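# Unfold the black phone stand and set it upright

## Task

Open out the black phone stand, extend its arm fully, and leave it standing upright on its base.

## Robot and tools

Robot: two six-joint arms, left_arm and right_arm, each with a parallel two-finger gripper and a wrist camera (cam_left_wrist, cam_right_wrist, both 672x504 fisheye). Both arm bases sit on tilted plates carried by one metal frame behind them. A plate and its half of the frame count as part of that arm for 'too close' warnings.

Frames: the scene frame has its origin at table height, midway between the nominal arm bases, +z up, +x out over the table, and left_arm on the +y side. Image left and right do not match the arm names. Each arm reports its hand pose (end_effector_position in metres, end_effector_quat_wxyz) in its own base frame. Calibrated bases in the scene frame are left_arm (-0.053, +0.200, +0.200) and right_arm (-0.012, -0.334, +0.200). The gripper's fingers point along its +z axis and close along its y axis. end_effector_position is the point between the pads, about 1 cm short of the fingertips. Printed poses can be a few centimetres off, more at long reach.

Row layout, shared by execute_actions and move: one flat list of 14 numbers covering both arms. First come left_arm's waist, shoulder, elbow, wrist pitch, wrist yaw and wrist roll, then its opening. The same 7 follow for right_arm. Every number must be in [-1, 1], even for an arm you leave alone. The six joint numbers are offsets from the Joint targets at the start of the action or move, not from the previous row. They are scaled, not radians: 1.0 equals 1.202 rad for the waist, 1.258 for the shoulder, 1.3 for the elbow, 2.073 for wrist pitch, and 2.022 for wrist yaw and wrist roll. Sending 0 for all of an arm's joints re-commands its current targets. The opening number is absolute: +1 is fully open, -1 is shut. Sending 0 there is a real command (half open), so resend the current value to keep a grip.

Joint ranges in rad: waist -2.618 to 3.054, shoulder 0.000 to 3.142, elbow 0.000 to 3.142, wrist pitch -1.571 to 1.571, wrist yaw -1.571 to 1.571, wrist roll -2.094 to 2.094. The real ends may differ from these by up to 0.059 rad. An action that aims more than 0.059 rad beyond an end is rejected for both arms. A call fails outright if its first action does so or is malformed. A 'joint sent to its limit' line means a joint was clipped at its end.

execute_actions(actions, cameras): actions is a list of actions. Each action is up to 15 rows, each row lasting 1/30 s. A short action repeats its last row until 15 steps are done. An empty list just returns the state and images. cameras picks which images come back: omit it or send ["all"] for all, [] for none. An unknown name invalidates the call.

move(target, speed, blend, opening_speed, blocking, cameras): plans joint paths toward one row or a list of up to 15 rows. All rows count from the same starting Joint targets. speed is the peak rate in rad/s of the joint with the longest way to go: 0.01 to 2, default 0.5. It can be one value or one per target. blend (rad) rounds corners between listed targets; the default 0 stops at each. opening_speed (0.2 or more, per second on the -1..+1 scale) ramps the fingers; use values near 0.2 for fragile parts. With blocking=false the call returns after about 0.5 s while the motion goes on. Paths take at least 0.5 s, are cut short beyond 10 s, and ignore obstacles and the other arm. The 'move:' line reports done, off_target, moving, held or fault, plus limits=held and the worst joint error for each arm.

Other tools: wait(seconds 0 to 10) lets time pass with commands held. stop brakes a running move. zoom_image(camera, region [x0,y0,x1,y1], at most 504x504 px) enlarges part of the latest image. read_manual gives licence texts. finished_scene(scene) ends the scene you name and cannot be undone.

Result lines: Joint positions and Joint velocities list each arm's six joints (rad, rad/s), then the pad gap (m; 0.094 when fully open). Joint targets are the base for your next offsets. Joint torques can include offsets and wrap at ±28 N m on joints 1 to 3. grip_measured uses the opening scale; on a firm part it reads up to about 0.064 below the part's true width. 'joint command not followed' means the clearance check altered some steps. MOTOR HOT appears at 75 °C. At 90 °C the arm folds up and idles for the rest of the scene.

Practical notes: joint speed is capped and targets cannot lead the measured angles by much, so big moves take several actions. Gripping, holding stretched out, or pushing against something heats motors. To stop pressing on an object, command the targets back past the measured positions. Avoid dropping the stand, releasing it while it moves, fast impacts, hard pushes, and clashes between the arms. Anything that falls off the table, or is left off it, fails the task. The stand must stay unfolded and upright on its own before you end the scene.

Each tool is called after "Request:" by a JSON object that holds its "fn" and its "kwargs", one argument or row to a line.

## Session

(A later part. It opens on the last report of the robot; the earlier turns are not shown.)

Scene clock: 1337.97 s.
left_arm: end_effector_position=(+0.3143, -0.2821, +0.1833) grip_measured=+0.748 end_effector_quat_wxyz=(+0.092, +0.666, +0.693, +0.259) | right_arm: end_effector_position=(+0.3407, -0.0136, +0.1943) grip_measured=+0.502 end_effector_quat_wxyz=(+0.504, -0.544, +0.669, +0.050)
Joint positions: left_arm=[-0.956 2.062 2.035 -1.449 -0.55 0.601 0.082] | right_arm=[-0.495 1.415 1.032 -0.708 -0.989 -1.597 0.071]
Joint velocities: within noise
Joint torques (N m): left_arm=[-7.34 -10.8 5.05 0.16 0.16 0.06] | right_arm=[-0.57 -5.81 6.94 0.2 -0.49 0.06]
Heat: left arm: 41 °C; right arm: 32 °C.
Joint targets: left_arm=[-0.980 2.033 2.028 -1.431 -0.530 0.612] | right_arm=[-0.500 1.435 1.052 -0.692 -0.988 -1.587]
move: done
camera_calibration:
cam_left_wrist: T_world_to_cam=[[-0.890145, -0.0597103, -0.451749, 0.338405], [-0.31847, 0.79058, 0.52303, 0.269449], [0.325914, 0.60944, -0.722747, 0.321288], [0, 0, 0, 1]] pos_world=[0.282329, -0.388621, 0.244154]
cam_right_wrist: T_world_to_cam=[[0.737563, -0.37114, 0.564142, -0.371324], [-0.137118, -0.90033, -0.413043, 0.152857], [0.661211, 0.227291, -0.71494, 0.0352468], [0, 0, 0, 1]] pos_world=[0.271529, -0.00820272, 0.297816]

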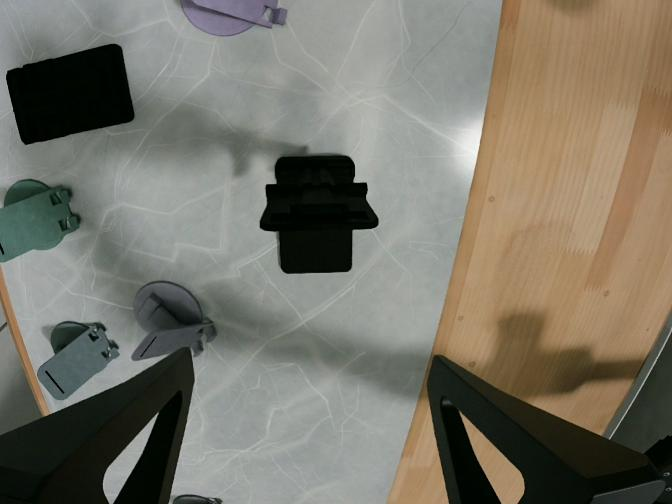

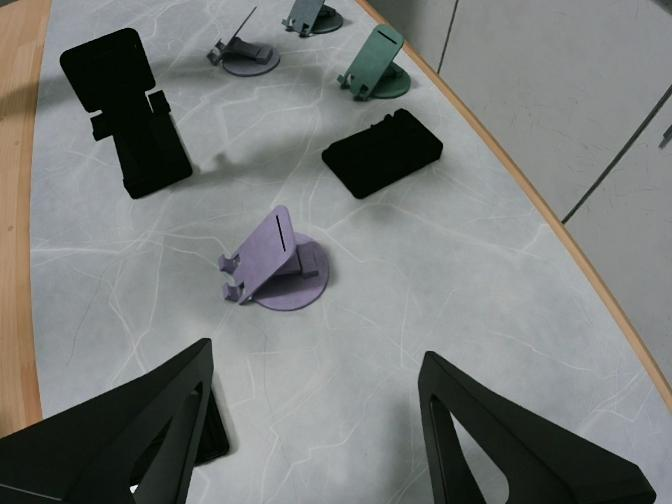

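Request:
{"fn": "move", "kwargs": {
  "target": [
    [0.1131,-0.38,-0.3438,0.1905,0.1909,0.1325,0.75,0,0,0,0,0,0,0.5],
    [0.4168,-0.5859,-0.6546,0.3724,0.5267,0.2525,0.75,0,0,0,0,0,0,0.5],
    [0.7171,-0.3005,-0.8323,0.5533,0.6409,0.4258,0.75,0,0,0,0,0,0,0.5]
  ],
  "speed": [0.4,0.4,0.4],
  "blend": [0.1,0.1,0]
}}

Request:
{"fn": "zoom_image", "kwargs": {
  "camera": "cam_left_wrist",
  "region": [150, 50, 500, 400]
}}

Scene clock: 1352.23 s.
left_arm: end_effector_position=(+0.3607, -0.1589, +0.1004) grip_measured=+0.748 end_effector_quat_wxyz=(+0.420, +0.706, +0.561, -0.100) | right_arm: end_effector_position=(+0.3407, -0.0136, +0.1943) grip_measured=+0.502 end_effector_quat_wxyz=(+0.504, -0.544, +0.669, +0.050)
Joint positions: left_arm=[-0.113 1.642 0.947 -0.299 0.726 1.462 0.082] | right_arm=[-0.495 1.415 1.032 -0.708 -0.989 -1.597 0.071]
Joint velocities: within noise
Joint torques (N m): left_arm=[-2.35 -6.63 4.27 0.33 0.95 0.06] | right_arm=[-0.57 -5.81 6.93 0.2 -0.49 0.05]
Heat: left arm: 42 °C; right arm: 32 °C.
Joint targets: left_arm=[-0.118 1.655 0.946 -0.284 0.766 1.473] | right_arm=[-0.500 1.435 1.052 -0.692 -0.988 -1.587]
move: off_target (left_arm); left_arm: the wrist yaw is farthest, 0.040 rad from its target
camera_calibration:
cam_left_wrist: T_world_to_cam=[[-0.915086, 0.00303442, -0.403248, 0.363691], [0.146158, 0.934475, -0.324644, 0.170548], [0.37584, -0.356015, -0.855569, 0.0131026], [0, 0, 0, 1]] pos_world=[0.302957, -0.155812, 0.213235]
cam_right_wrist: T_world_to_cam=[[0.737563, -0.37114, 0.564142, -0.371324], [-0.137118, -0.90033, -0.413043, 0.152857], [0.661211, 0.227291, -0.71494, 0.0352468], [0, 0, 0, 1]] pos_world=[0.271529, -0.00820272, 0.297816]

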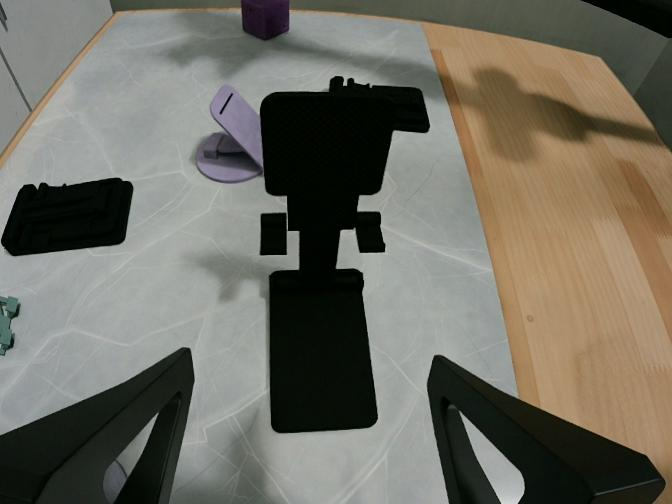

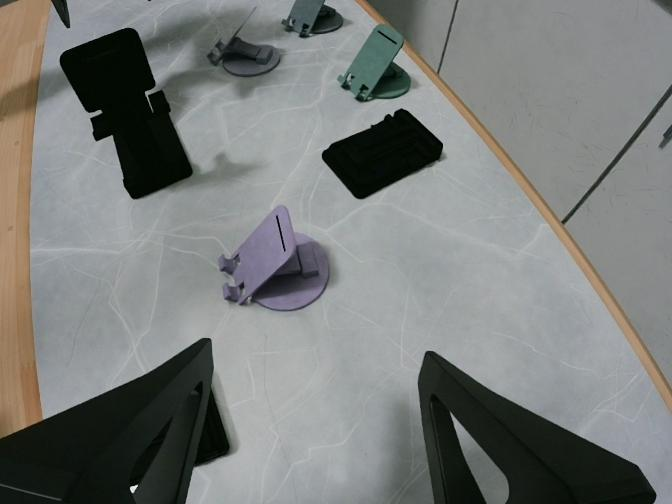

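Scaled by 1.440 from the camera's 672x504 image, which has a finer 960x720 frame.

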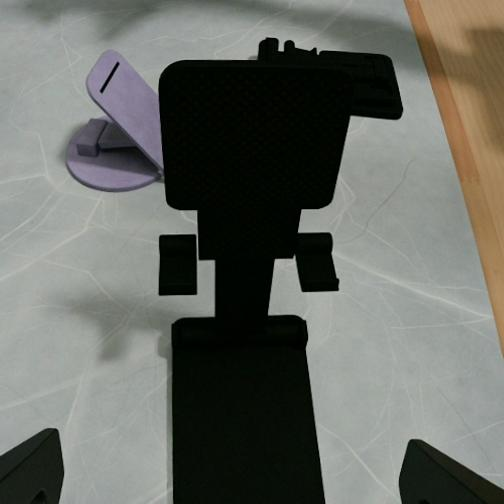

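Request:
{"fn": "move", "kwargs": {
  "target": [
    [0,0,0,0,0,0,0.75,0.3752,0.0382,-0.1854,0.0835,-0.0326,-0.0663,0.2],
    [0,0,0,0,0,0,0.75,0.4809,0.4483,-0.1777,0.4178,-0.004,0.0415,0.2]
  ],
  "speed": 0.35,
  "blend": [0.08,0]
}}

Request:
{"fn": "zoom_image", "kwargs": {
  "camera": "cam_right_wrist",
  "region": [150, 0, 500, 350]
}}

Scene clock: 1398.93 s.
left_arm: end_effector_position=(+0.3605, -0.1591, +0.1006) grip_measured=+0.748 end_effector_quat_wxyz=(+0.421, +0.707, +0.560, -0.100) | right_arm: end_effector_position=(+0.3578, +0.1726, +0.0196) grip_measured=+0.202 end_effector_quat_wxyz=(-0.489, +0.692, -0.500, -0.180)
Joint positions: left_arm=[-0.113 1.642 0.947 -0.299 0.728 1.463 0.082] | right_arm=[0.06 1.979 0.82 0.156 -0.998 -1.514 0.056]
Joint velocities: within noise
Joint torques (N m): left_arm=[-2.33 -6.64 4.26 0.32 0.94 0.06] | right_arm=[3.63 -6.02 1.44 0.39 -0.57 0.07]
Heat: left arm: 39 °C; right arm: 32 °C.
Joint targets: left_arm=[-0.118 1.655 0.946 -0.284 0.766 1.473] | right_arm=[0.078 1.999 0.821 0.174 -0.996 -1.503]
move: off_target (left_arm); left_arm: the wrist yaw is farthest, 0.038 rad from its target
camera_calibration:
cam_left_wrist: T_world_to_cam=[[-0.9147, 0.00436709, -0.40411, 0.363802], [0.148142, 0.93396, -0.325226, 0.170056], [0.376002, -0.35735, -0.85494, 0.0128763], [0, 0, 0, 1]] pos_world=[0.302736, -0.155813, 0.213331]
cam_right_wrist: T_world_to_cam=[[0.814912, 0.0271165, 0.57895, -0.312975], [0.336064, -0.835948, -0.43388, 0.0707366], [0.472207, 0.548139, -0.690337, -0.131491], [0, 0, 0, 1]] pos_world=[0.293365, 0.139694, 0.121115]

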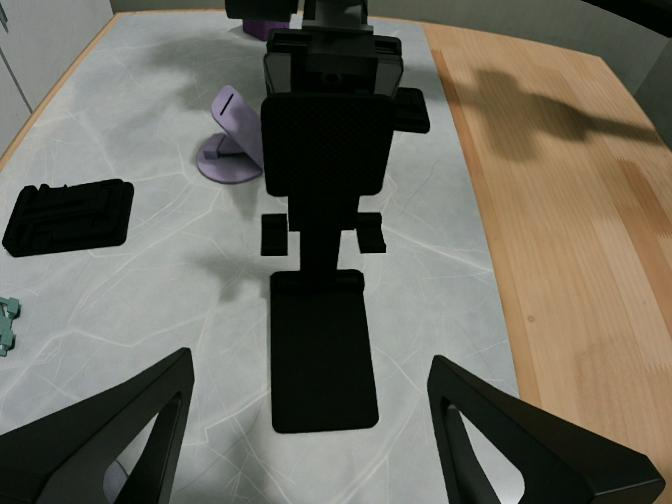

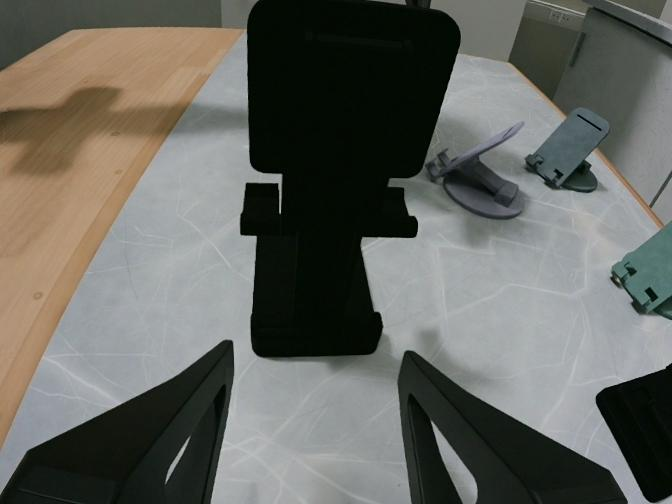

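Scaled by 1.440 from the camera's 672x504 image, which has a finer 960x720 frame.

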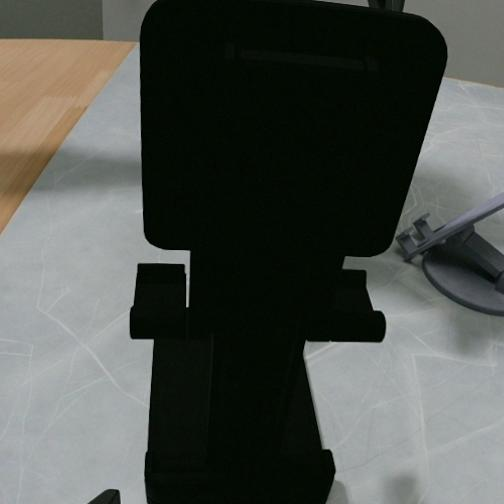

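Request:
{"fn": "move", "kwargs": {
  "target": [0,0,0,0,0,0,0.75,0.1002,0.1135,0.0538,0.0925,0.0336,0.0772,0],
  "speed": 0.2
}}

Request:
{"fn": "zoom_image", "kwargs": {
  "camera": "cam_right_wrist",
  "region": [150, 100, 500, 450]
}}

Scene clock: 1430.47 s.
left_arm: end_effector_position=(+0.3605, -0.1591, +0.1006) grip_measured=+0.748 end_effector_quat_wxyz=(+0.421, +0.707, +0.560, -0.100) | right_arm: end_effector_position=(+0.3725, +0.2146, -0.0057) grip_measured=+0.002 end_effector_quat_wxyz=(-0.482, +0.694, -0.501, -0.187)
Joint positions: left_arm=[-0.113 1.642 0.947 -0.299 0.728 1.463 0.082] | right_arm=[0.181 2.119 0.88 0.347 -0.931 -1.358 0.047]
Joint velocities: within noise
Joint torques (N m): left_arm=[-2.35 -6.64 4.27 0.32 0.94 0.05] | right_arm=[4.37 -6.13 2.24 0.61 -0.55 0.07]
Heat: left arm: 39 °C; right arm: 31 °C.
Joint targets: left_arm=[-0.118 1.655 0.946 -0.284 0.766 1.473] | right_arm=[0.199 2.142 0.891 0.366 -0.928 -1.347]
move: off_target (left_arm); left_arm: the wrist yaw is farthest, 0.038 rad from its target
camera_calibration:
cam_left_wrist: T_world_to_cam=[[-0.9147, 0.00436709, -0.40411, 0.363802], [0.148142, 0.93396, -0.325226, 0.170056], [0.376002, -0.35735, -0.85494, 0.0128763], [0, 0, 0, 1]] pos_world=[0.302736, -0.155813, 0.213331]
cam_right_wrist: T_world_to_cam=[[0.823917, 0.0375425, 0.565466, -0.317153], [0.336934, -0.834749, -0.435511, 0.0893411], [0.455672, 0.549349, -0.700413, -0.173115], [0, 0, 0, 1]] pos_world=[0.31009, 0.181585, 0.0969964]

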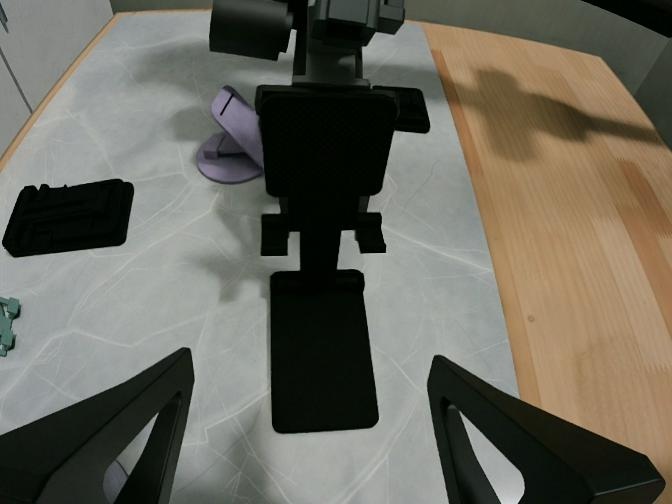

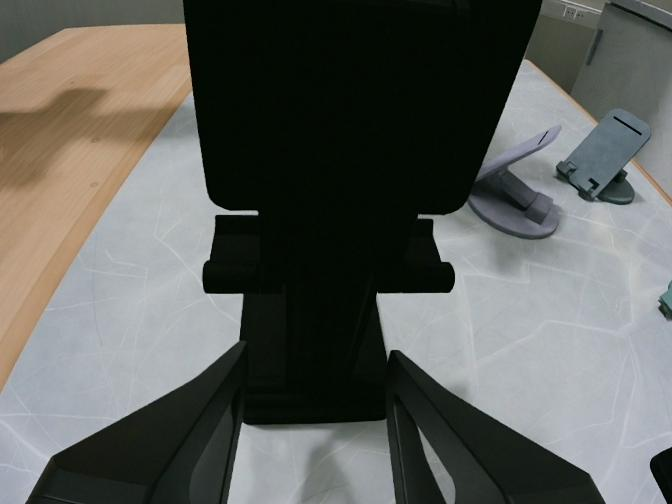

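Scaled by 1.440 from the camera's 672x504 image, which has a finer 960x720 frame.

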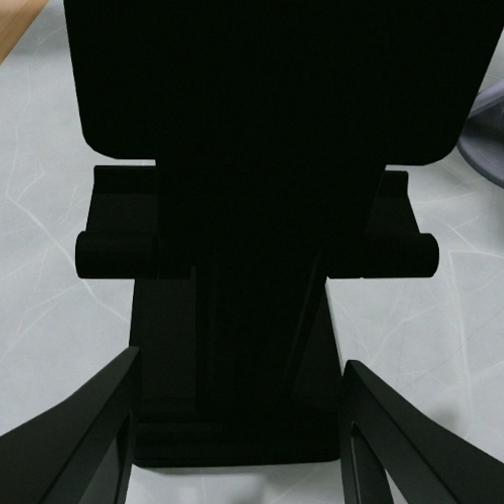

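Request:
{"fn": "move", "kwargs": {
  "target": [0,0,0,0,0,0,0.75,0.0429,0.0487,0.0231,0.0397,0.0144,0.0331,0],
  "speed": 0.1
}}

Request:
{"fn": "zoom_image", "kwargs": {
  "camera": "cam_right_wrist",
  "region": [150, 100, 500, 450]
}}

Request:
{"fn": "zoom_image", "kwargs": {
  "camera": "cam_left_wrist",
  "region": [200, 50, 450, 300]
}}

Scene clock: 1441.27 s.
left_arm: end_effector_position=(+0.3608, -0.1591, +0.1007) grip_measured=+0.748 end_effector_quat_wxyz=(+0.421, +0.707, +0.560, -0.100) | right_arm: end_effector_position=(+0.3786, +0.2334, -0.0153) grip_measured=+0.002 end_effector_quat_wxyz=(-0.484, +0.693, -0.501, -0.188)
Joint positions: left_arm=[-0.113 1.642 0.947 -0.297 0.728 1.463 0.082] | right_arm=[0.23 2.179 0.911 0.429 -0.901 -1.292 0.047]
Joint velocities: within noise
Joint torques (N m): left_arm=[-2.35 -6.63 4.27 0.32 0.94 0.06] | right_arm=[4.88 -6.17 2.21 0.68 -0.55 0.06]
Heat: left arm: 39 °C; right arm: 31 °C.
Joint targets: left_arm=[-0.118 1.655 0.946 -0.284 0.766 1.473] | right_arm=[0.250 2.203 0.921 0.448 -0.899 -1.280]
move: off_target (left_arm); left_arm: the wrist yaw is farthest, 0.038 rad from its target
camera_calibration:
cam_left_wrist: T_world_to_cam=[[-0.914083, 0.00429726, -0.405504, 0.364015], [0.148638, 0.933904, -0.325161, 0.169906], [0.377305, -0.357498, -0.854305, 0.0123559], [0, 0, 0, 1]] pos_world=[0.302824, -0.155823, 0.213412]
cam_right_wrist: T_world_to_cam=[[0.824473, 0.0351084, 0.564811, -0.317074], [0.336194, -0.833239, -0.43896, 0.0986531], [0.455211, 0.551797, -0.698787, -0.193295], [0, 0, 0, 1]] pos_world=[0.316243, 0.199993, 0.0873198]

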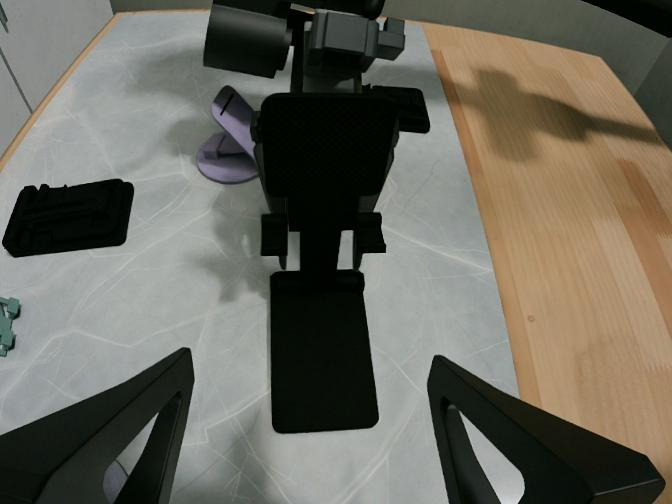

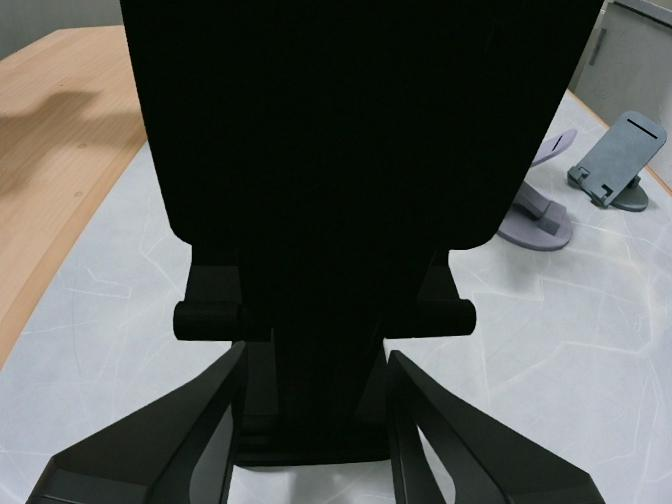

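Scaled by 1.440 from the camera's 672x504 image, which has a finer 960x720 frame.

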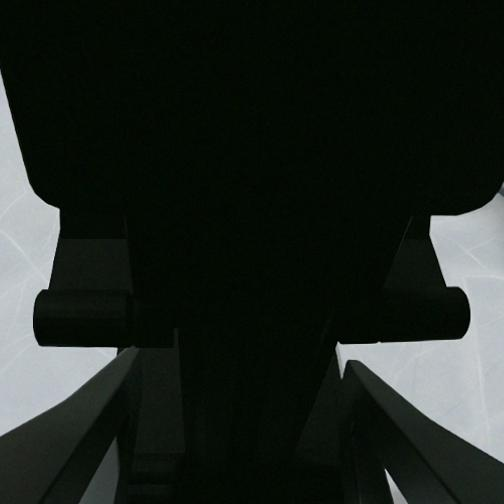

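Scaled by 2.016 from the camera's 672x504 image, which has a finer 960x720 frame.

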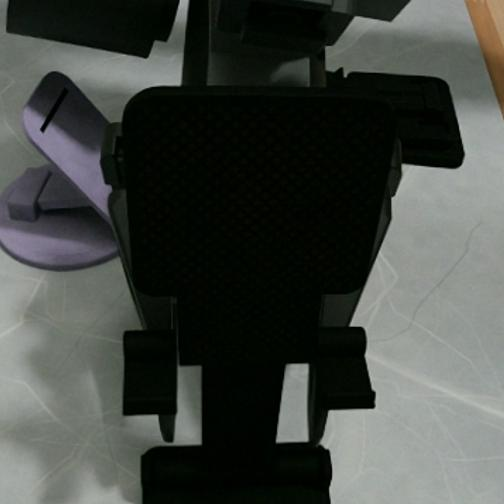

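Request:
{"fn": "move", "kwargs": {
  "target": [0,0,0,0,0,0,0.75,0,0,0,0,0,0,-0.65],
  "opening_speed": 0.4
}}

Request:
{"fn": "zoom_image", "kwargs": {
  "camera": "cam_left_wrist",
  "region": [180, 80, 480, 440]
}}

Scene clock: 1447.93 s.
left_arm: end_effector_position=(+0.3608, -0.1591, +0.1007) grip_measured=+0.748 end_effector_quat_wxyz=(+0.421, +0.707, +0.560, -0.100) | right_arm: end_effector_position=(+0.3791, +0.2334, -0.0151) grip_measured=-0.454 end_effector_quat_wxyz=(-0.484, +0.692, -0.501, -0.187)
Joint positions: left_arm=[-0.113 1.642 0.947 -0.297 0.728 1.463 0.082] | right_arm=[0.23 2.179 0.911 0.432 -0.9 -1.291 0.026]
Joint velocities: within noise
Joint torques (N m): left_arm=[-2.36 -6.64 4.27 0.32 0.95 0.06] | right_arm=[4.88 -6.17 2.21 0.68 -0.55 0.06]
Heat: left arm: 39 °C; right arm: 31 °C.
Joint targets: left_arm=[-0.118 1.655 0.946 -0.284 0.766 1.473] | right_arm=[0.250 2.203 0.921 0.448 -0.899 -1.280]
move: off_target (left_arm); left_arm: the wrist yaw is farthest, 0.038 rad from its target
camera_calibration:
cam_left_wrist: T_world_to_cam=[[-0.914083, 0.00429726, -0.405504, 0.364015], [0.148638, 0.933904, -0.325161, 0.169906], [0.377305, -0.357498, -0.854305, 0.0123559], [0, 0, 0, 1]] pos_world=[0.302824, -0.155823, 0.213412]
cam_right_wrist: T_world_to_cam=[[0.823441, 0.0337148, 0.5664, -0.316931], [0.335595, -0.833849, -0.438259, 0.0988991], [0.457517, 0.550961, -0.69794, -0.194056], [0, 0, 0, 1]] pos_world=[0.316568, 0.20007, 0.0874134]

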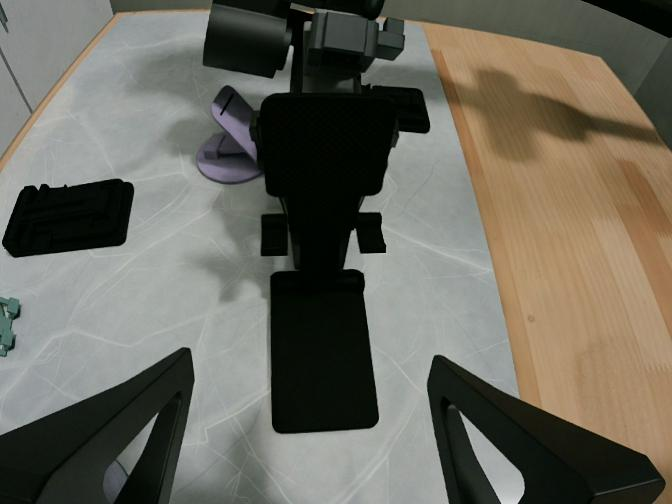

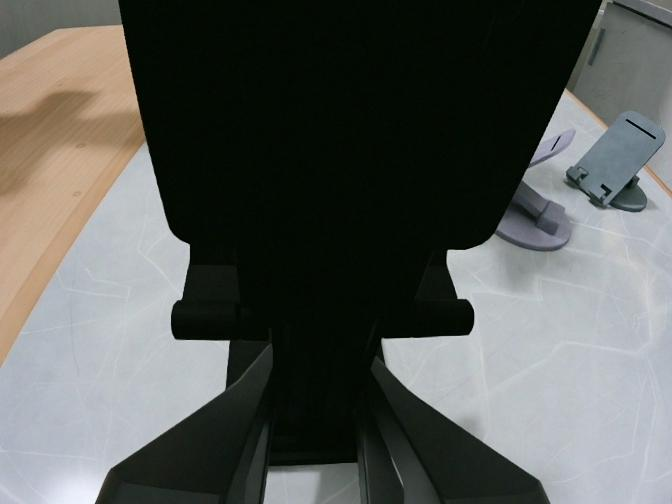

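Scaled by 1.400 from the camera's 672x504 image, which has a finer 960x720 frame.

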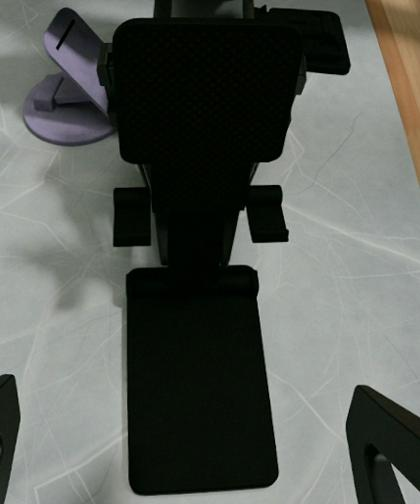

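Request:
{"fn": "move", "kwargs": {
  "target": [-0.0765,0.1153,-0.0162,0.1119,-0.0054,-0.0485,0.6,0,0,0,0,0,0,-0.65],
  "speed": 0.2
}}

Request:
{"fn": "zoom_image", "kwargs": {
  "camera": "cam_left_wrist",
  "region": [150, 50, 500, 400]
}}

Scene clock: 1470.23 s.
left_arm: end_effector_position=(+0.3746, -0.1934, +0.0706) grip_measured=+0.602 end_effector_quat_wxyz=(+0.437, +0.708, +0.543, -0.112) | right_arm: end_effector_position=(+0.3791, +0.2334, -0.0151) grip_measured=-0.454 end_effector_quat_wxyz=(-0.484, +0.692, -0.501, -0.187)
Joint positions: left_arm=[-0.194 1.78 0.93 -0.069 0.728 1.384 0.075] | right_arm=[0.23 2.179 0.911 0.432 -0.9 -1.291 0.026]
Joint velocities: within noise
Joint torques (N m): left_arm=[-3.88 -6.37 3.33 0.46 0.82 -0.09] | right_arm=[4.88 -6.19 2.21 0.68 -0.55 0.06]
Heat: left arm: 39 °C; right arm: 31 °C.
Joint targets: left_arm=[-0.210 1.800 0.925 -0.052 0.755 1.375] | right_arm=[0.250 2.203 0.921 0.448 -0.899 -1.280]
move: done
camera_calibration:
cam_left_wrist: T_world_to_cam=[[-0.907493, 0.0187311, -0.41965, 0.365922], [0.183974, 0.915821, -0.356966, 0.175575], [0.377638, -0.401149, -0.834547, -0.0407924], [0, 0, 0, 1]] pos_world=[0.315175, -0.184013, 0.18219]
cam_right_wrist: T_world_to_cam=[[0.823441, 0.0337148, 0.5664, -0.316931], [0.335595, -0.833849, -0.438259, 0.0988991], [0.457517, 0.550961, -0.69794, -0.194056], [0, 0, 0, 1]] pos_world=[0.316568, 0.20007, 0.0874134]

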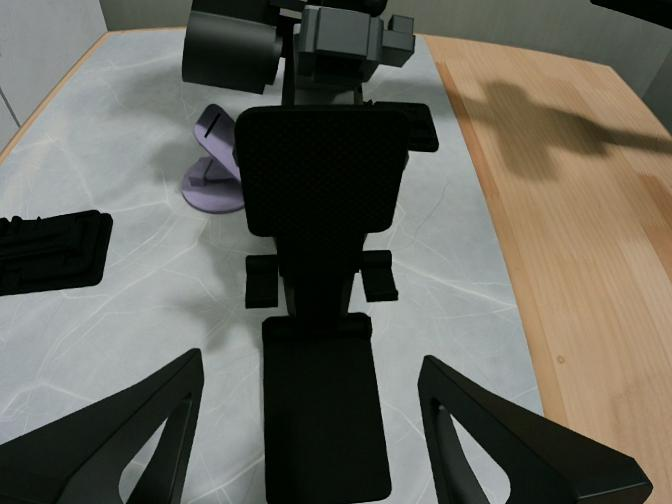

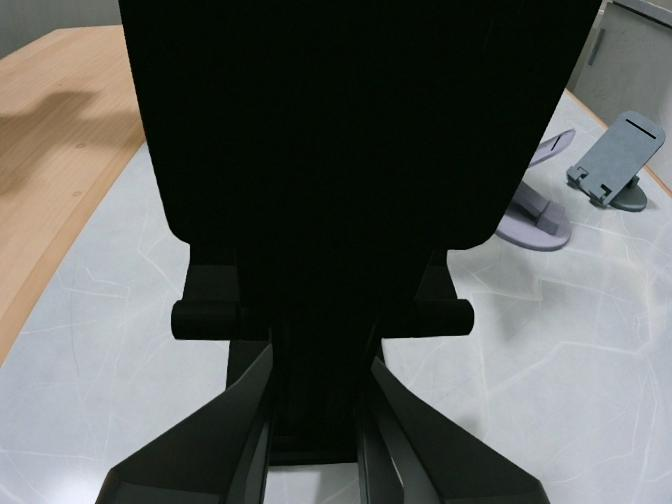

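Scaled by 1.440 from the camera's 672x504 image, which has a finer 960x720 frame.

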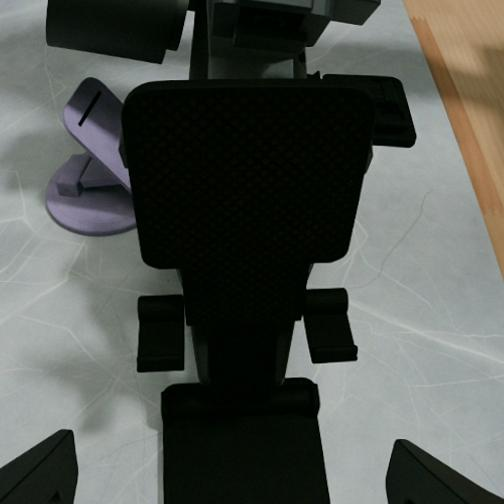

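Request:
{"fn": "move", "kwargs": {
  "target": [-0.0646,0.0924,0.0178,0.0652,-0.0294,-0.0363,0.6,0,0,0,0,0,0,-0.65],
  "speed": 0.15
}}

Request:
{"fn": "zoom_image", "kwargs": {
  "camera": "cam_left_wrist",
  "region": [150, 100, 500, 450]
}}

Scene clock: 1488.10 s.
left_arm: end_effector_position=(+0.3759, -0.2218, +0.0392) grip_measured=+0.602 end_effector_quat_wxyz=(+0.428, +0.710, +0.545, -0.126) | right_arm: end_effector_position=(+0.3791, +0.2334, -0.0151) grip_measured=-0.454 end_effector_quat_wxyz=(-0.484, +0.692, -0.501, -0.187)
Joint positions: left_arm=[-0.271 1.895 0.93 0.065 0.696 1.31 0.075] | right_arm=[0.23 2.179 0.911 0.432 -0.9 -1.291 0.026]
Joint velocities: within noise
Joint torques (N m): left_arm=[-4.42 -6.45 5.03 0.52 0.5 -0.08] | right_arm=[4.88 -6.17 2.21 0.68 -0.55 0.06]
Heat: left arm: 38 °C; right arm: 31 °C.
Joint targets: left_arm=[-0.287 1.916 0.948 0.083 0.696 1.301] | right_arm=[0.250 2.203 0.921 0.448 -0.899 -1.280]
move: done
camera_calibration:
cam_left_wrist: T_world_to_cam=[[-0.919717, 0.0298232, -0.391447, 0.360349], [0.184632, 0.912815, -0.364253, 0.189498], [0.346455, -0.407284, -0.845038, -0.0681099], [0, 0, 0, 1]] pos_world=[0.320029, -0.211463, 0.152527]
cam_right_wrist: T_world_to_cam=[[0.823441, 0.0337148, 0.5664, -0.316931], [0.335595, -0.833849, -0.438259, 0.0988991], [0.457517, 0.550961, -0.69794, -0.194056], [0, 0, 0, 1]] pos_world=[0.316568, 0.20007, 0.0874134]

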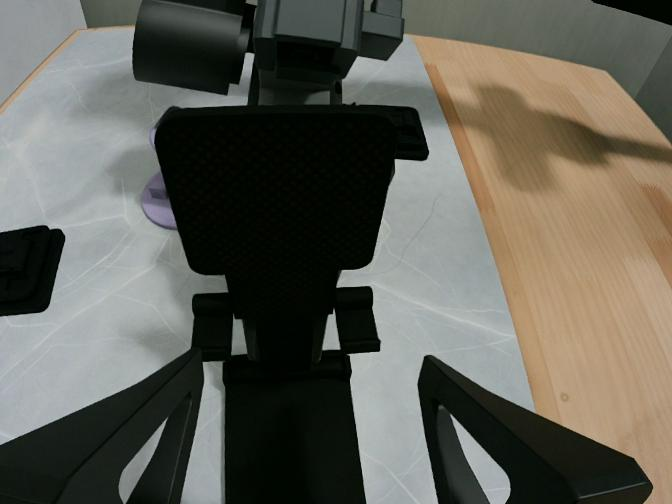

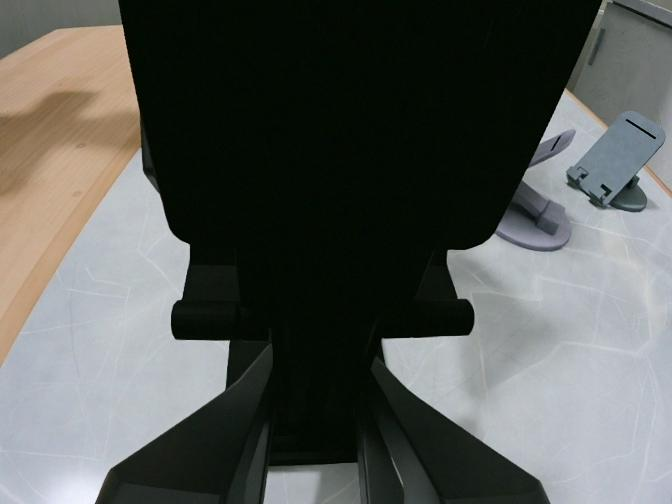

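Scaled by 1.440 from the camera's 672x504 image, which has a finer 960x720 frame.

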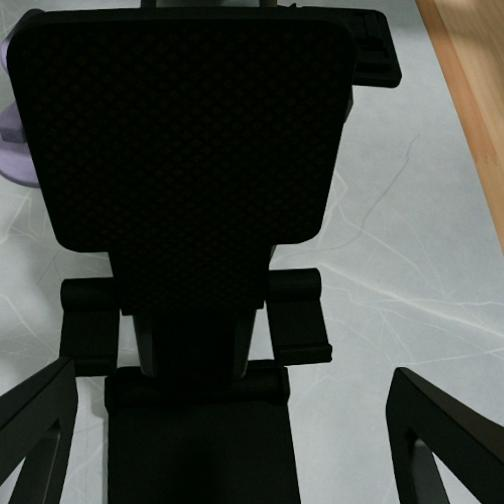

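Request:
{"fn": "move", "kwargs": {
  "target": [0,0,0.0154,0,0,0,0.6,0,0,0,0,0,0,-0.65],
  "speed": 0.15
}}

Request:
{"fn": "zoom_image", "kwargs": {
  "camera": "cam_left_wrist",
  "region": [150, 100, 500, 450]
}}

Scene clock: 1498.33 s.
left_arm: end_effector_position=(+0.3829, -0.2237, +0.0463) grip_measured=+0.602 end_effector_quat_wxyz=(+0.436, +0.710, +0.540, -0.120) | right_arm: end_effector_position=(+0.3791, +0.2334, -0.0151) grip_measured=-0.454 end_effector_quat_wxyz=(-0.484, +0.692, -0.501, -0.187)
Joint positions: left_arm=[-0.271 1.895 0.952 0.066 0.696 1.31 0.075] | right_arm=[0.23 2.179 0.911 0.432 -0.9 -1.291 0.026]
Joint velocities: within noise
Joint torques (N m): left_arm=[-4.45 -6.57 5.04 0.54 0.51 -0.08] | right_arm=[4.88 -6.19 2.22 0.68 -0.54 0.06]
Heat: left arm: 38 °C; right arm: 31 °C.
Joint targets: left_arm=[-0.287 1.916 0.968 0.083 0.696 1.301] | right_arm=[0.250 2.203 0.921 0.448 -0.899 -1.280]
move: done
camera_calibration:
cam_left_wrist: T_world_to_cam=[[-0.910811, 0.0273516, -0.411917, 0.366597], [0.192724, 0.910569, -0.365679, 0.189027], [0.365077, -0.412451, -0.834627, -0.0740954], [0, 0, 0, 1]] pos_world=[0.324521, -0.21271, 0.158289]
cam_right_wrist: T_world_to_cam=[[0.823441, 0.0337148, 0.5664, -0.316931], [0.335595, -0.833849, -0.438259, 0.0988991], [0.457517, 0.550961, -0.69794, -0.194056], [0, 0, 0, 1]] pos_world=[0.316568, 0.20007, 0.0874134]

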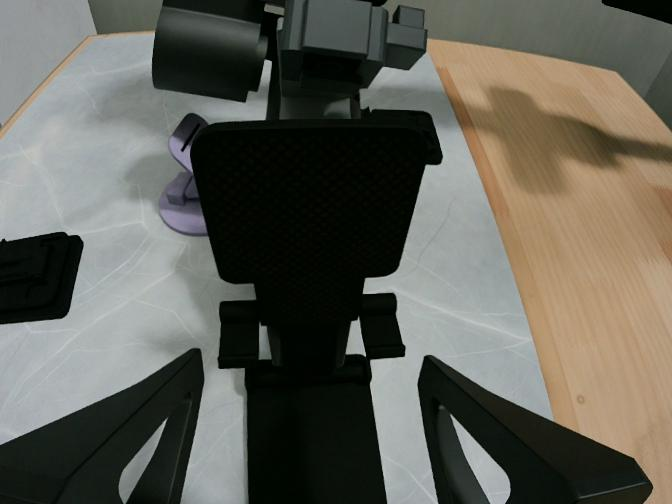

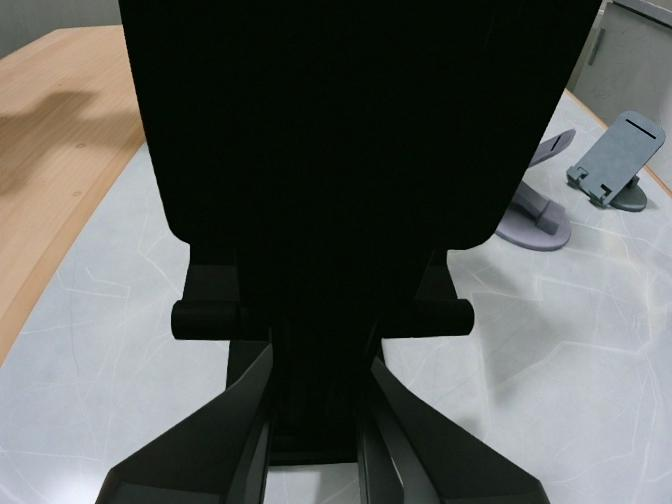

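Scaled by 1.440 from the camera's 672x504 image, which has a finer 960x720 frame.

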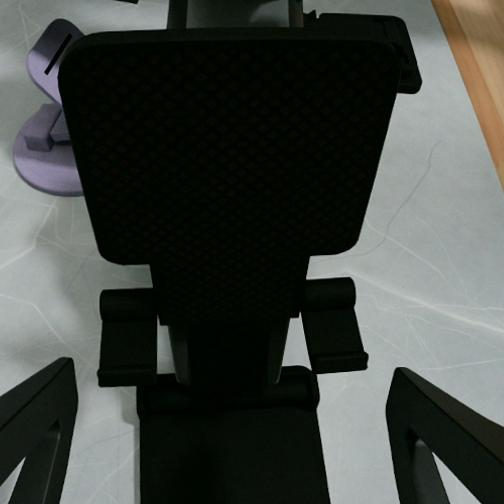

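Request:
{"fn": "move", "kwargs": {
  "target": [-0.0283,0.0397,0.0062,0.028,-0.0129,-0.0153,0.6,0,0,0,0,0,0,-0.65],
  "speed": 0.1
}}

Request:
{"fn": "zoom_image", "kwargs": {
  "camera": "cam_left_wrist",
  "region": [150, 100, 500, 450]
}}

Scene clock: 1506.93 s.
left_arm: end_effector_position=(+0.3847, -0.2324, +0.0366) grip_measured=+0.602 end_effector_quat_wxyz=(+0.435, +0.709, +0.543, -0.121) | right_arm: end_effector_position=(+0.3797, +0.2335, -0.0145) grip_measured=-0.454 end_effector_quat_wxyz=(-0.484, +0.689, -0.505, -0.189)
Joint positions: left_arm=[-0.294 1.934 0.956 0.111 0.68 1.282 0.075] | right_arm=[0.23 2.179 0.911 0.436 -0.9 -1.275 0.026]
Joint velocities: within noise
Joint torques (N m): left_arm=[-5.59 -5.78 5.23 0.68 0.4 -0.11] | right_arm=[4.88 -6.19 2.22 0.63 -0.55 -0.02]
Heat: left arm: 38 °C; right arm: 31 °C.
Joint targets: left_arm=[-0.321 1.966 0.976 0.141 0.670 1.270] | right_arm=[0.250 2.203 0.921 0.448 -0.899 -1.280]
move: done
camera_calibration:
cam_left_wrist: T_world_to_cam=[[-0.913784, 0.0244394, -0.405464, 0.364725], [0.187226, 0.911174, -0.367026, 0.195338], [0.360478, -0.411296, -0.837193, -0.0843054], [0, 0, 0, 1]] pos_world=[0.327098, -0.221575, 0.148997]
cam_right_wrist: T_world_to_cam=[[0.828535, 0.0253218, 0.559364, -0.317825], [0.325871, -0.834178, -0.444922, 0.102733], [0.455343, 0.550914, -0.699397, -0.193203], [0, 0, 0, 1]] pos_world=[0.317825, 0.200184, 0.088362]

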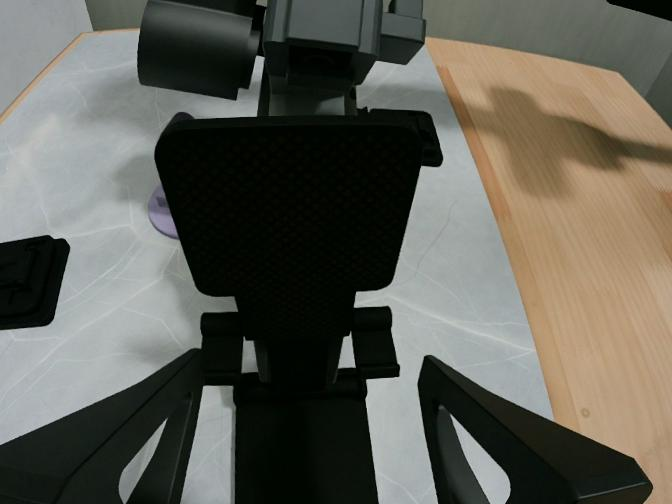

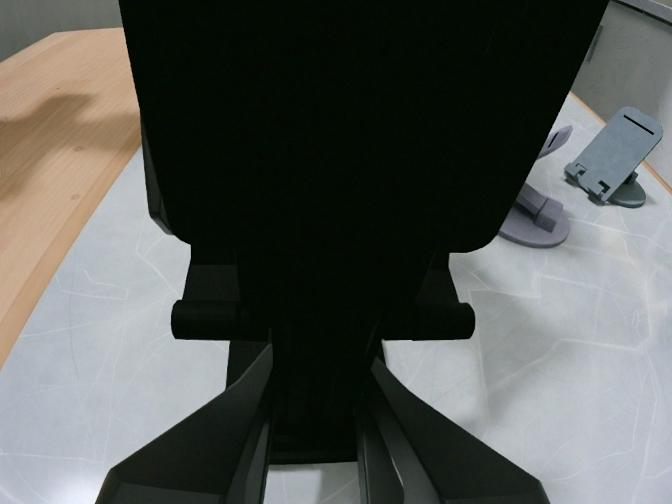

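Scaled by 1.440 from the camera's 672x504 image, which has a finer 960x720 frame.

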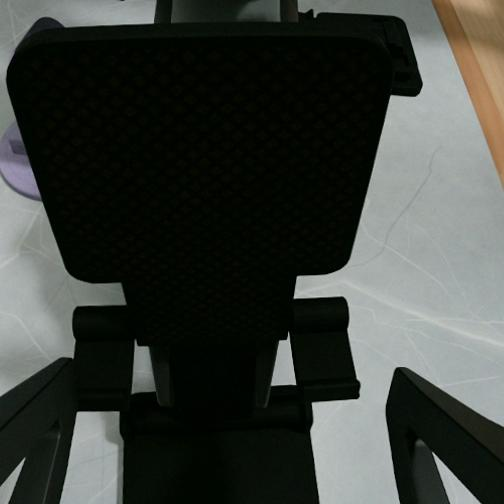

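Request:
{"fn": "move", "kwargs": {
  "target": [0.0308,-0.0358,0.0077,-0.0342,0.0129,0.0153,0.7,0,0,0,0,0,0,-0.65],
  "speed": 0.1
}}

Request:
{"fn": "zoom_image", "kwargs": {
  "camera": "cam_left_wrist",
  "region": [150, 100, 500, 450]
}}

Scene clock: 1518.60 s.
left_arm: end_effector_position=(+0.3888, -0.2276, +0.0372) grip_measured=+0.698 end_effector_quat_wxyz=(+0.433, +0.707, +0.547, -0.118) | right_arm: end_effector_position=(+0.3799, +0.2336, -0.0143) grip_measured=-0.454 end_effector_quat_wxyz=(-0.485, +0.690, -0.503, -0.187)
Joint positions: left_arm=[-0.281 1.935 0.968 0.092 0.677 1.29 0.08] | right_arm=[0.23 2.179 0.911 0.438 -0.9 -1.281 0.026]
Joint velocities: within noise
Joint torques (N m): left_arm=[-3.26 -9.29 5.01 0.22 0.7 0.07] | right_arm=[4.85 -6.19 2.22 0.63 -0.56 -0.04]
Heat: left arm: 38 °C; right arm: 31 °C.
Joint targets: left_arm=[-0.284 1.921 0.986 0.070 0.696 1.301] | right_arm=[0.250 2.203 0.921 0.448 -0.899 -1.280]
move: done
camera_calibration:
cam_left_wrist: T_world_to_cam=[[-0.914389, 0.0183217, -0.404422, 0.36737], [0.178026, 0.915399, -0.361042, 0.194711], [0.363593, -0.40213, -0.840293, -0.0823204], [0, 0, 0, 1]] pos_world=[0.331187, -0.218072, 0.149698]
cam_right_wrist: T_world_to_cam=[[0.82466, 0.0282443, 0.564923, -0.317227], [0.331218, -0.83372, -0.44182, 0.100696], [0.458509, 0.551464, -0.696891, -0.194485], [0, 0, 0, 1]] pos_world=[0.317425, 0.200164, 0.0881638]

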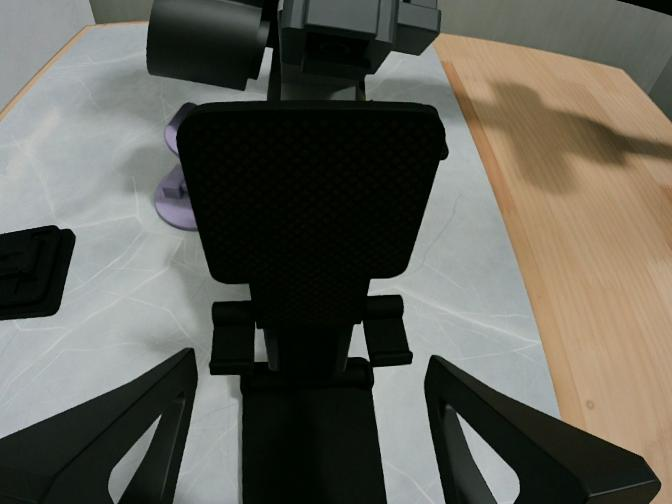

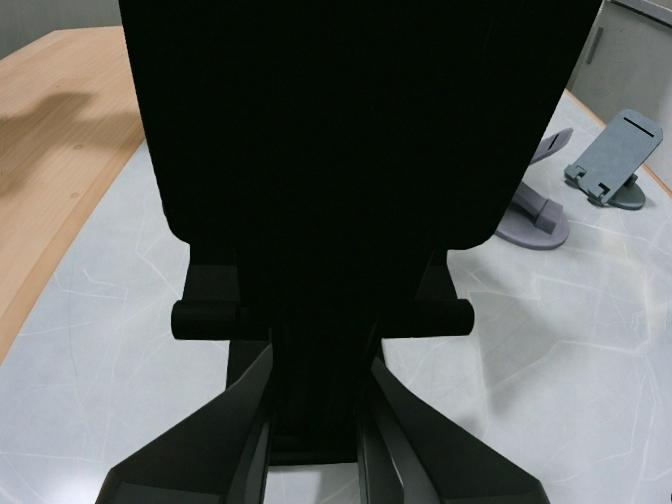

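Scaled by 1.440 from the camera's 672x504 image, which has a finer 960x720 frame.

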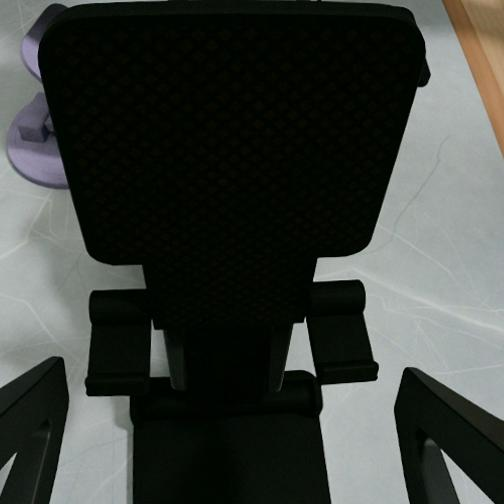

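Request:
{"fn": "move", "kwargs": {
  "target": [-0.0291,0.0437,0.0085,0.0241,-0.0163,-0.0163,0.7,0,0,0,0,0,0,-0.65],
  "speed": 0.1
}}

Request:
{"fn": "zoom_image", "kwargs": {
  "camera": "cam_left_wrist",
  "region": [150, 100, 500, 450]
}}

Scene clock: 1528.43 s.
left_arm: end_effector_position=(+0.3895, -0.2349, +0.0335) grip_measured=+0.698 end_effector_quat_wxyz=(+0.430, +0.709, +0.546, -0.118) | right_arm: end_effector_position=(+0.3799, +0.2336, -0.0143) grip_measured=-0.454 end_effector_quat_wxyz=(-0.485, +0.690, -0.503, -0.187)
Joint positions: left_arm=[-0.301 1.954 0.981 0.101 0.663 1.278 0.08] | right_arm=[0.23 2.179 0.911 0.438 -0.9 -1.281 0.026]
Joint velocities: within noise
Joint torques (N m): left_arm=[-4.77 -6.68 4.9 0.59 0.5 -0.07] | right_arm=[4.83 -6.19 2.22 0.63 -0.56 -0.04]
Heat: left arm: 39 °C; right arm: 31 °C.
Joint targets: left_arm=[-0.319 1.976 0.997 0.120 0.663 1.268] | right_arm=[0.250 2.203 0.921 0.448 -0.899 -1.280]
move: done
camera_calibration:
cam_left_wrist: T_world_to_cam=[[-0.915559, 0.0239346, -0.40147, 0.368332], [0.180305, 0.916718, -0.356537, 0.199246], [0.359501, -0.398818, -0.843625, -0.0861403], [0, 0, 0, 1]] pos_world=[0.332272, -0.225822, 0.146243]
cam_right_wrist: T_world_to_cam=[[0.82466, 0.0282443, 0.564923, -0.317227], [0.331218, -0.83372, -0.44182, 0.100696], [0.458509, 0.551464, -0.696891, -0.194485], [0, 0, 0, 1]] pos_world=[0.317425, 0.200164, 0.0881638]

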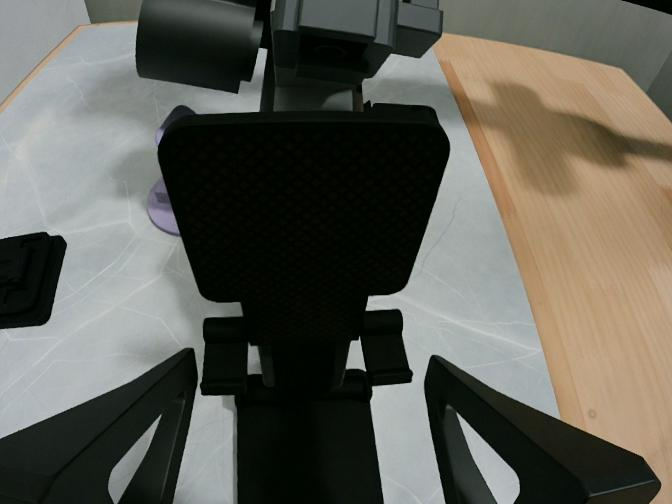

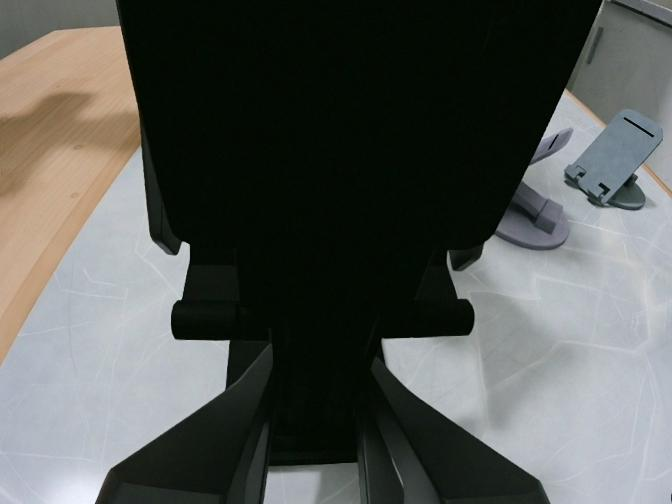

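Scaled by 1.440 from the camera's 672x504 image, which has a finer 960x720 frame.

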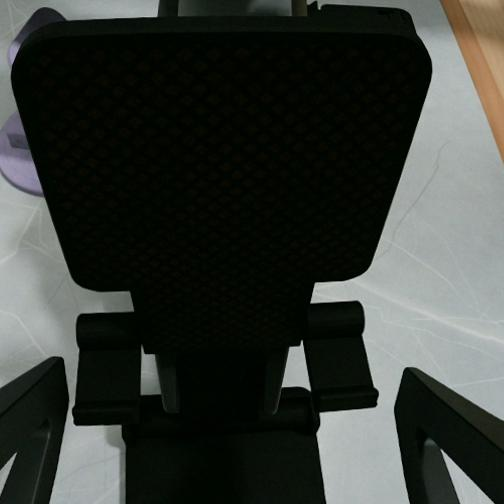

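Request:
{"fn": "move", "kwargs": {
  "target": [0,0,0,0,0,0,0.2,0,0,0,0,0,0,-0.65],
  "opening_speed": 0.4
}}

Request:
{"fn": "zoom_image", "kwargs": {
  "camera": "cam_left_wrist",
  "region": [150, 100, 500, 450]
}}

Scene clock: 1536.07 s.
left_arm: end_effector_position=(+0.3905, -0.2348, +0.0339) grip_measured=+0.401 end_effector_quat_wxyz=(+0.431, +0.709, +0.546, -0.116) | right_arm: end_effector_position=(+0.3801, +0.2334, -0.0145) grip_measured=-0.455 end_effector_quat_wxyz=(-0.485, +0.690, -0.503, -0.187)
Joint positions: left_arm=[-0.301 1.954 0.981 0.106 0.66 1.276 0.066] | right_arm=[0.23 2.179 0.911 0.438 -0.898 -1.281 0.026]
Joint velocities: within noise
Joint torques (N m): left_arm=[-4.78 -6.68 4.92 0.55 0.53 -0.08] | right_arm=[4.85 -6.19 2.24 0.63 -0.56 -0.03]
Heat: left arm: 38 °C; right arm: 31 °C.
Joint targets: left_arm=[-0.319 1.976 0.997 0.120 0.663 1.268] | right_arm=[0.250 2.203 0.921 0.448 -0.899 -1.280]
move: done
camera_calibration:
cam_left_wrist: T_world_to_cam=[[-0.914029, 0.0214412, -0.405082, 0.368372], [0.179051, 0.917384, -0.355454, 0.199682], [0.363994, -0.397425, -0.842355, -0.0876238], [0, 0, 0, 1]] pos_world=[0.332844, -0.225908, 0.146389]
cam_right_wrist: T_world_to_cam=[[0.824543, 0.0280134, 0.565106, -0.317181], [0.330469, -0.834549, -0.440815, 0.100949], [0.45926, 0.550221, -0.697379, -0.194606], [0, 0, 0, 1]] pos_world=[0.317544, 0.200209, 0.0880264]

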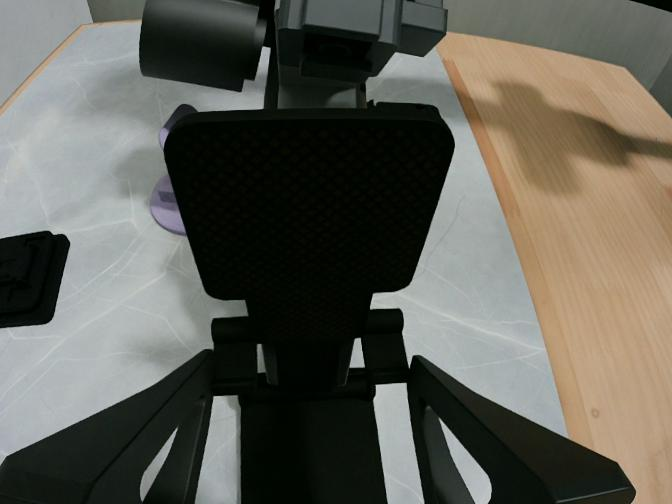

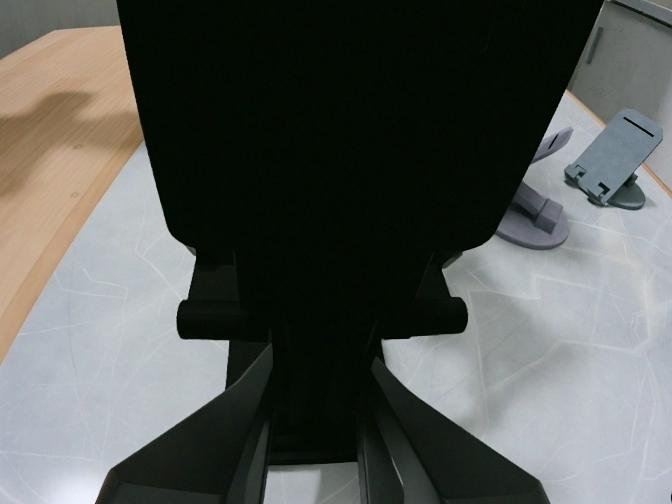

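Scaled by 1.440 from the camera's 672x504 image, which has a finer 960x720 frame.

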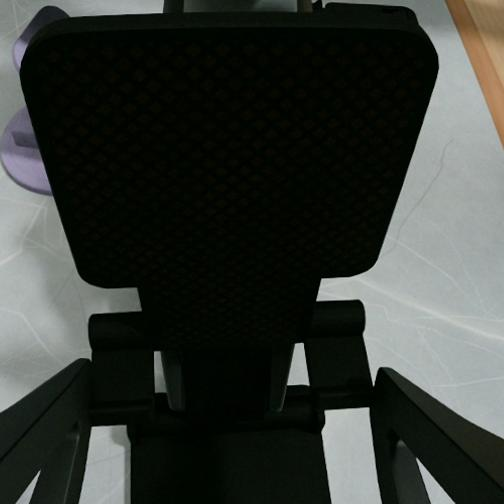

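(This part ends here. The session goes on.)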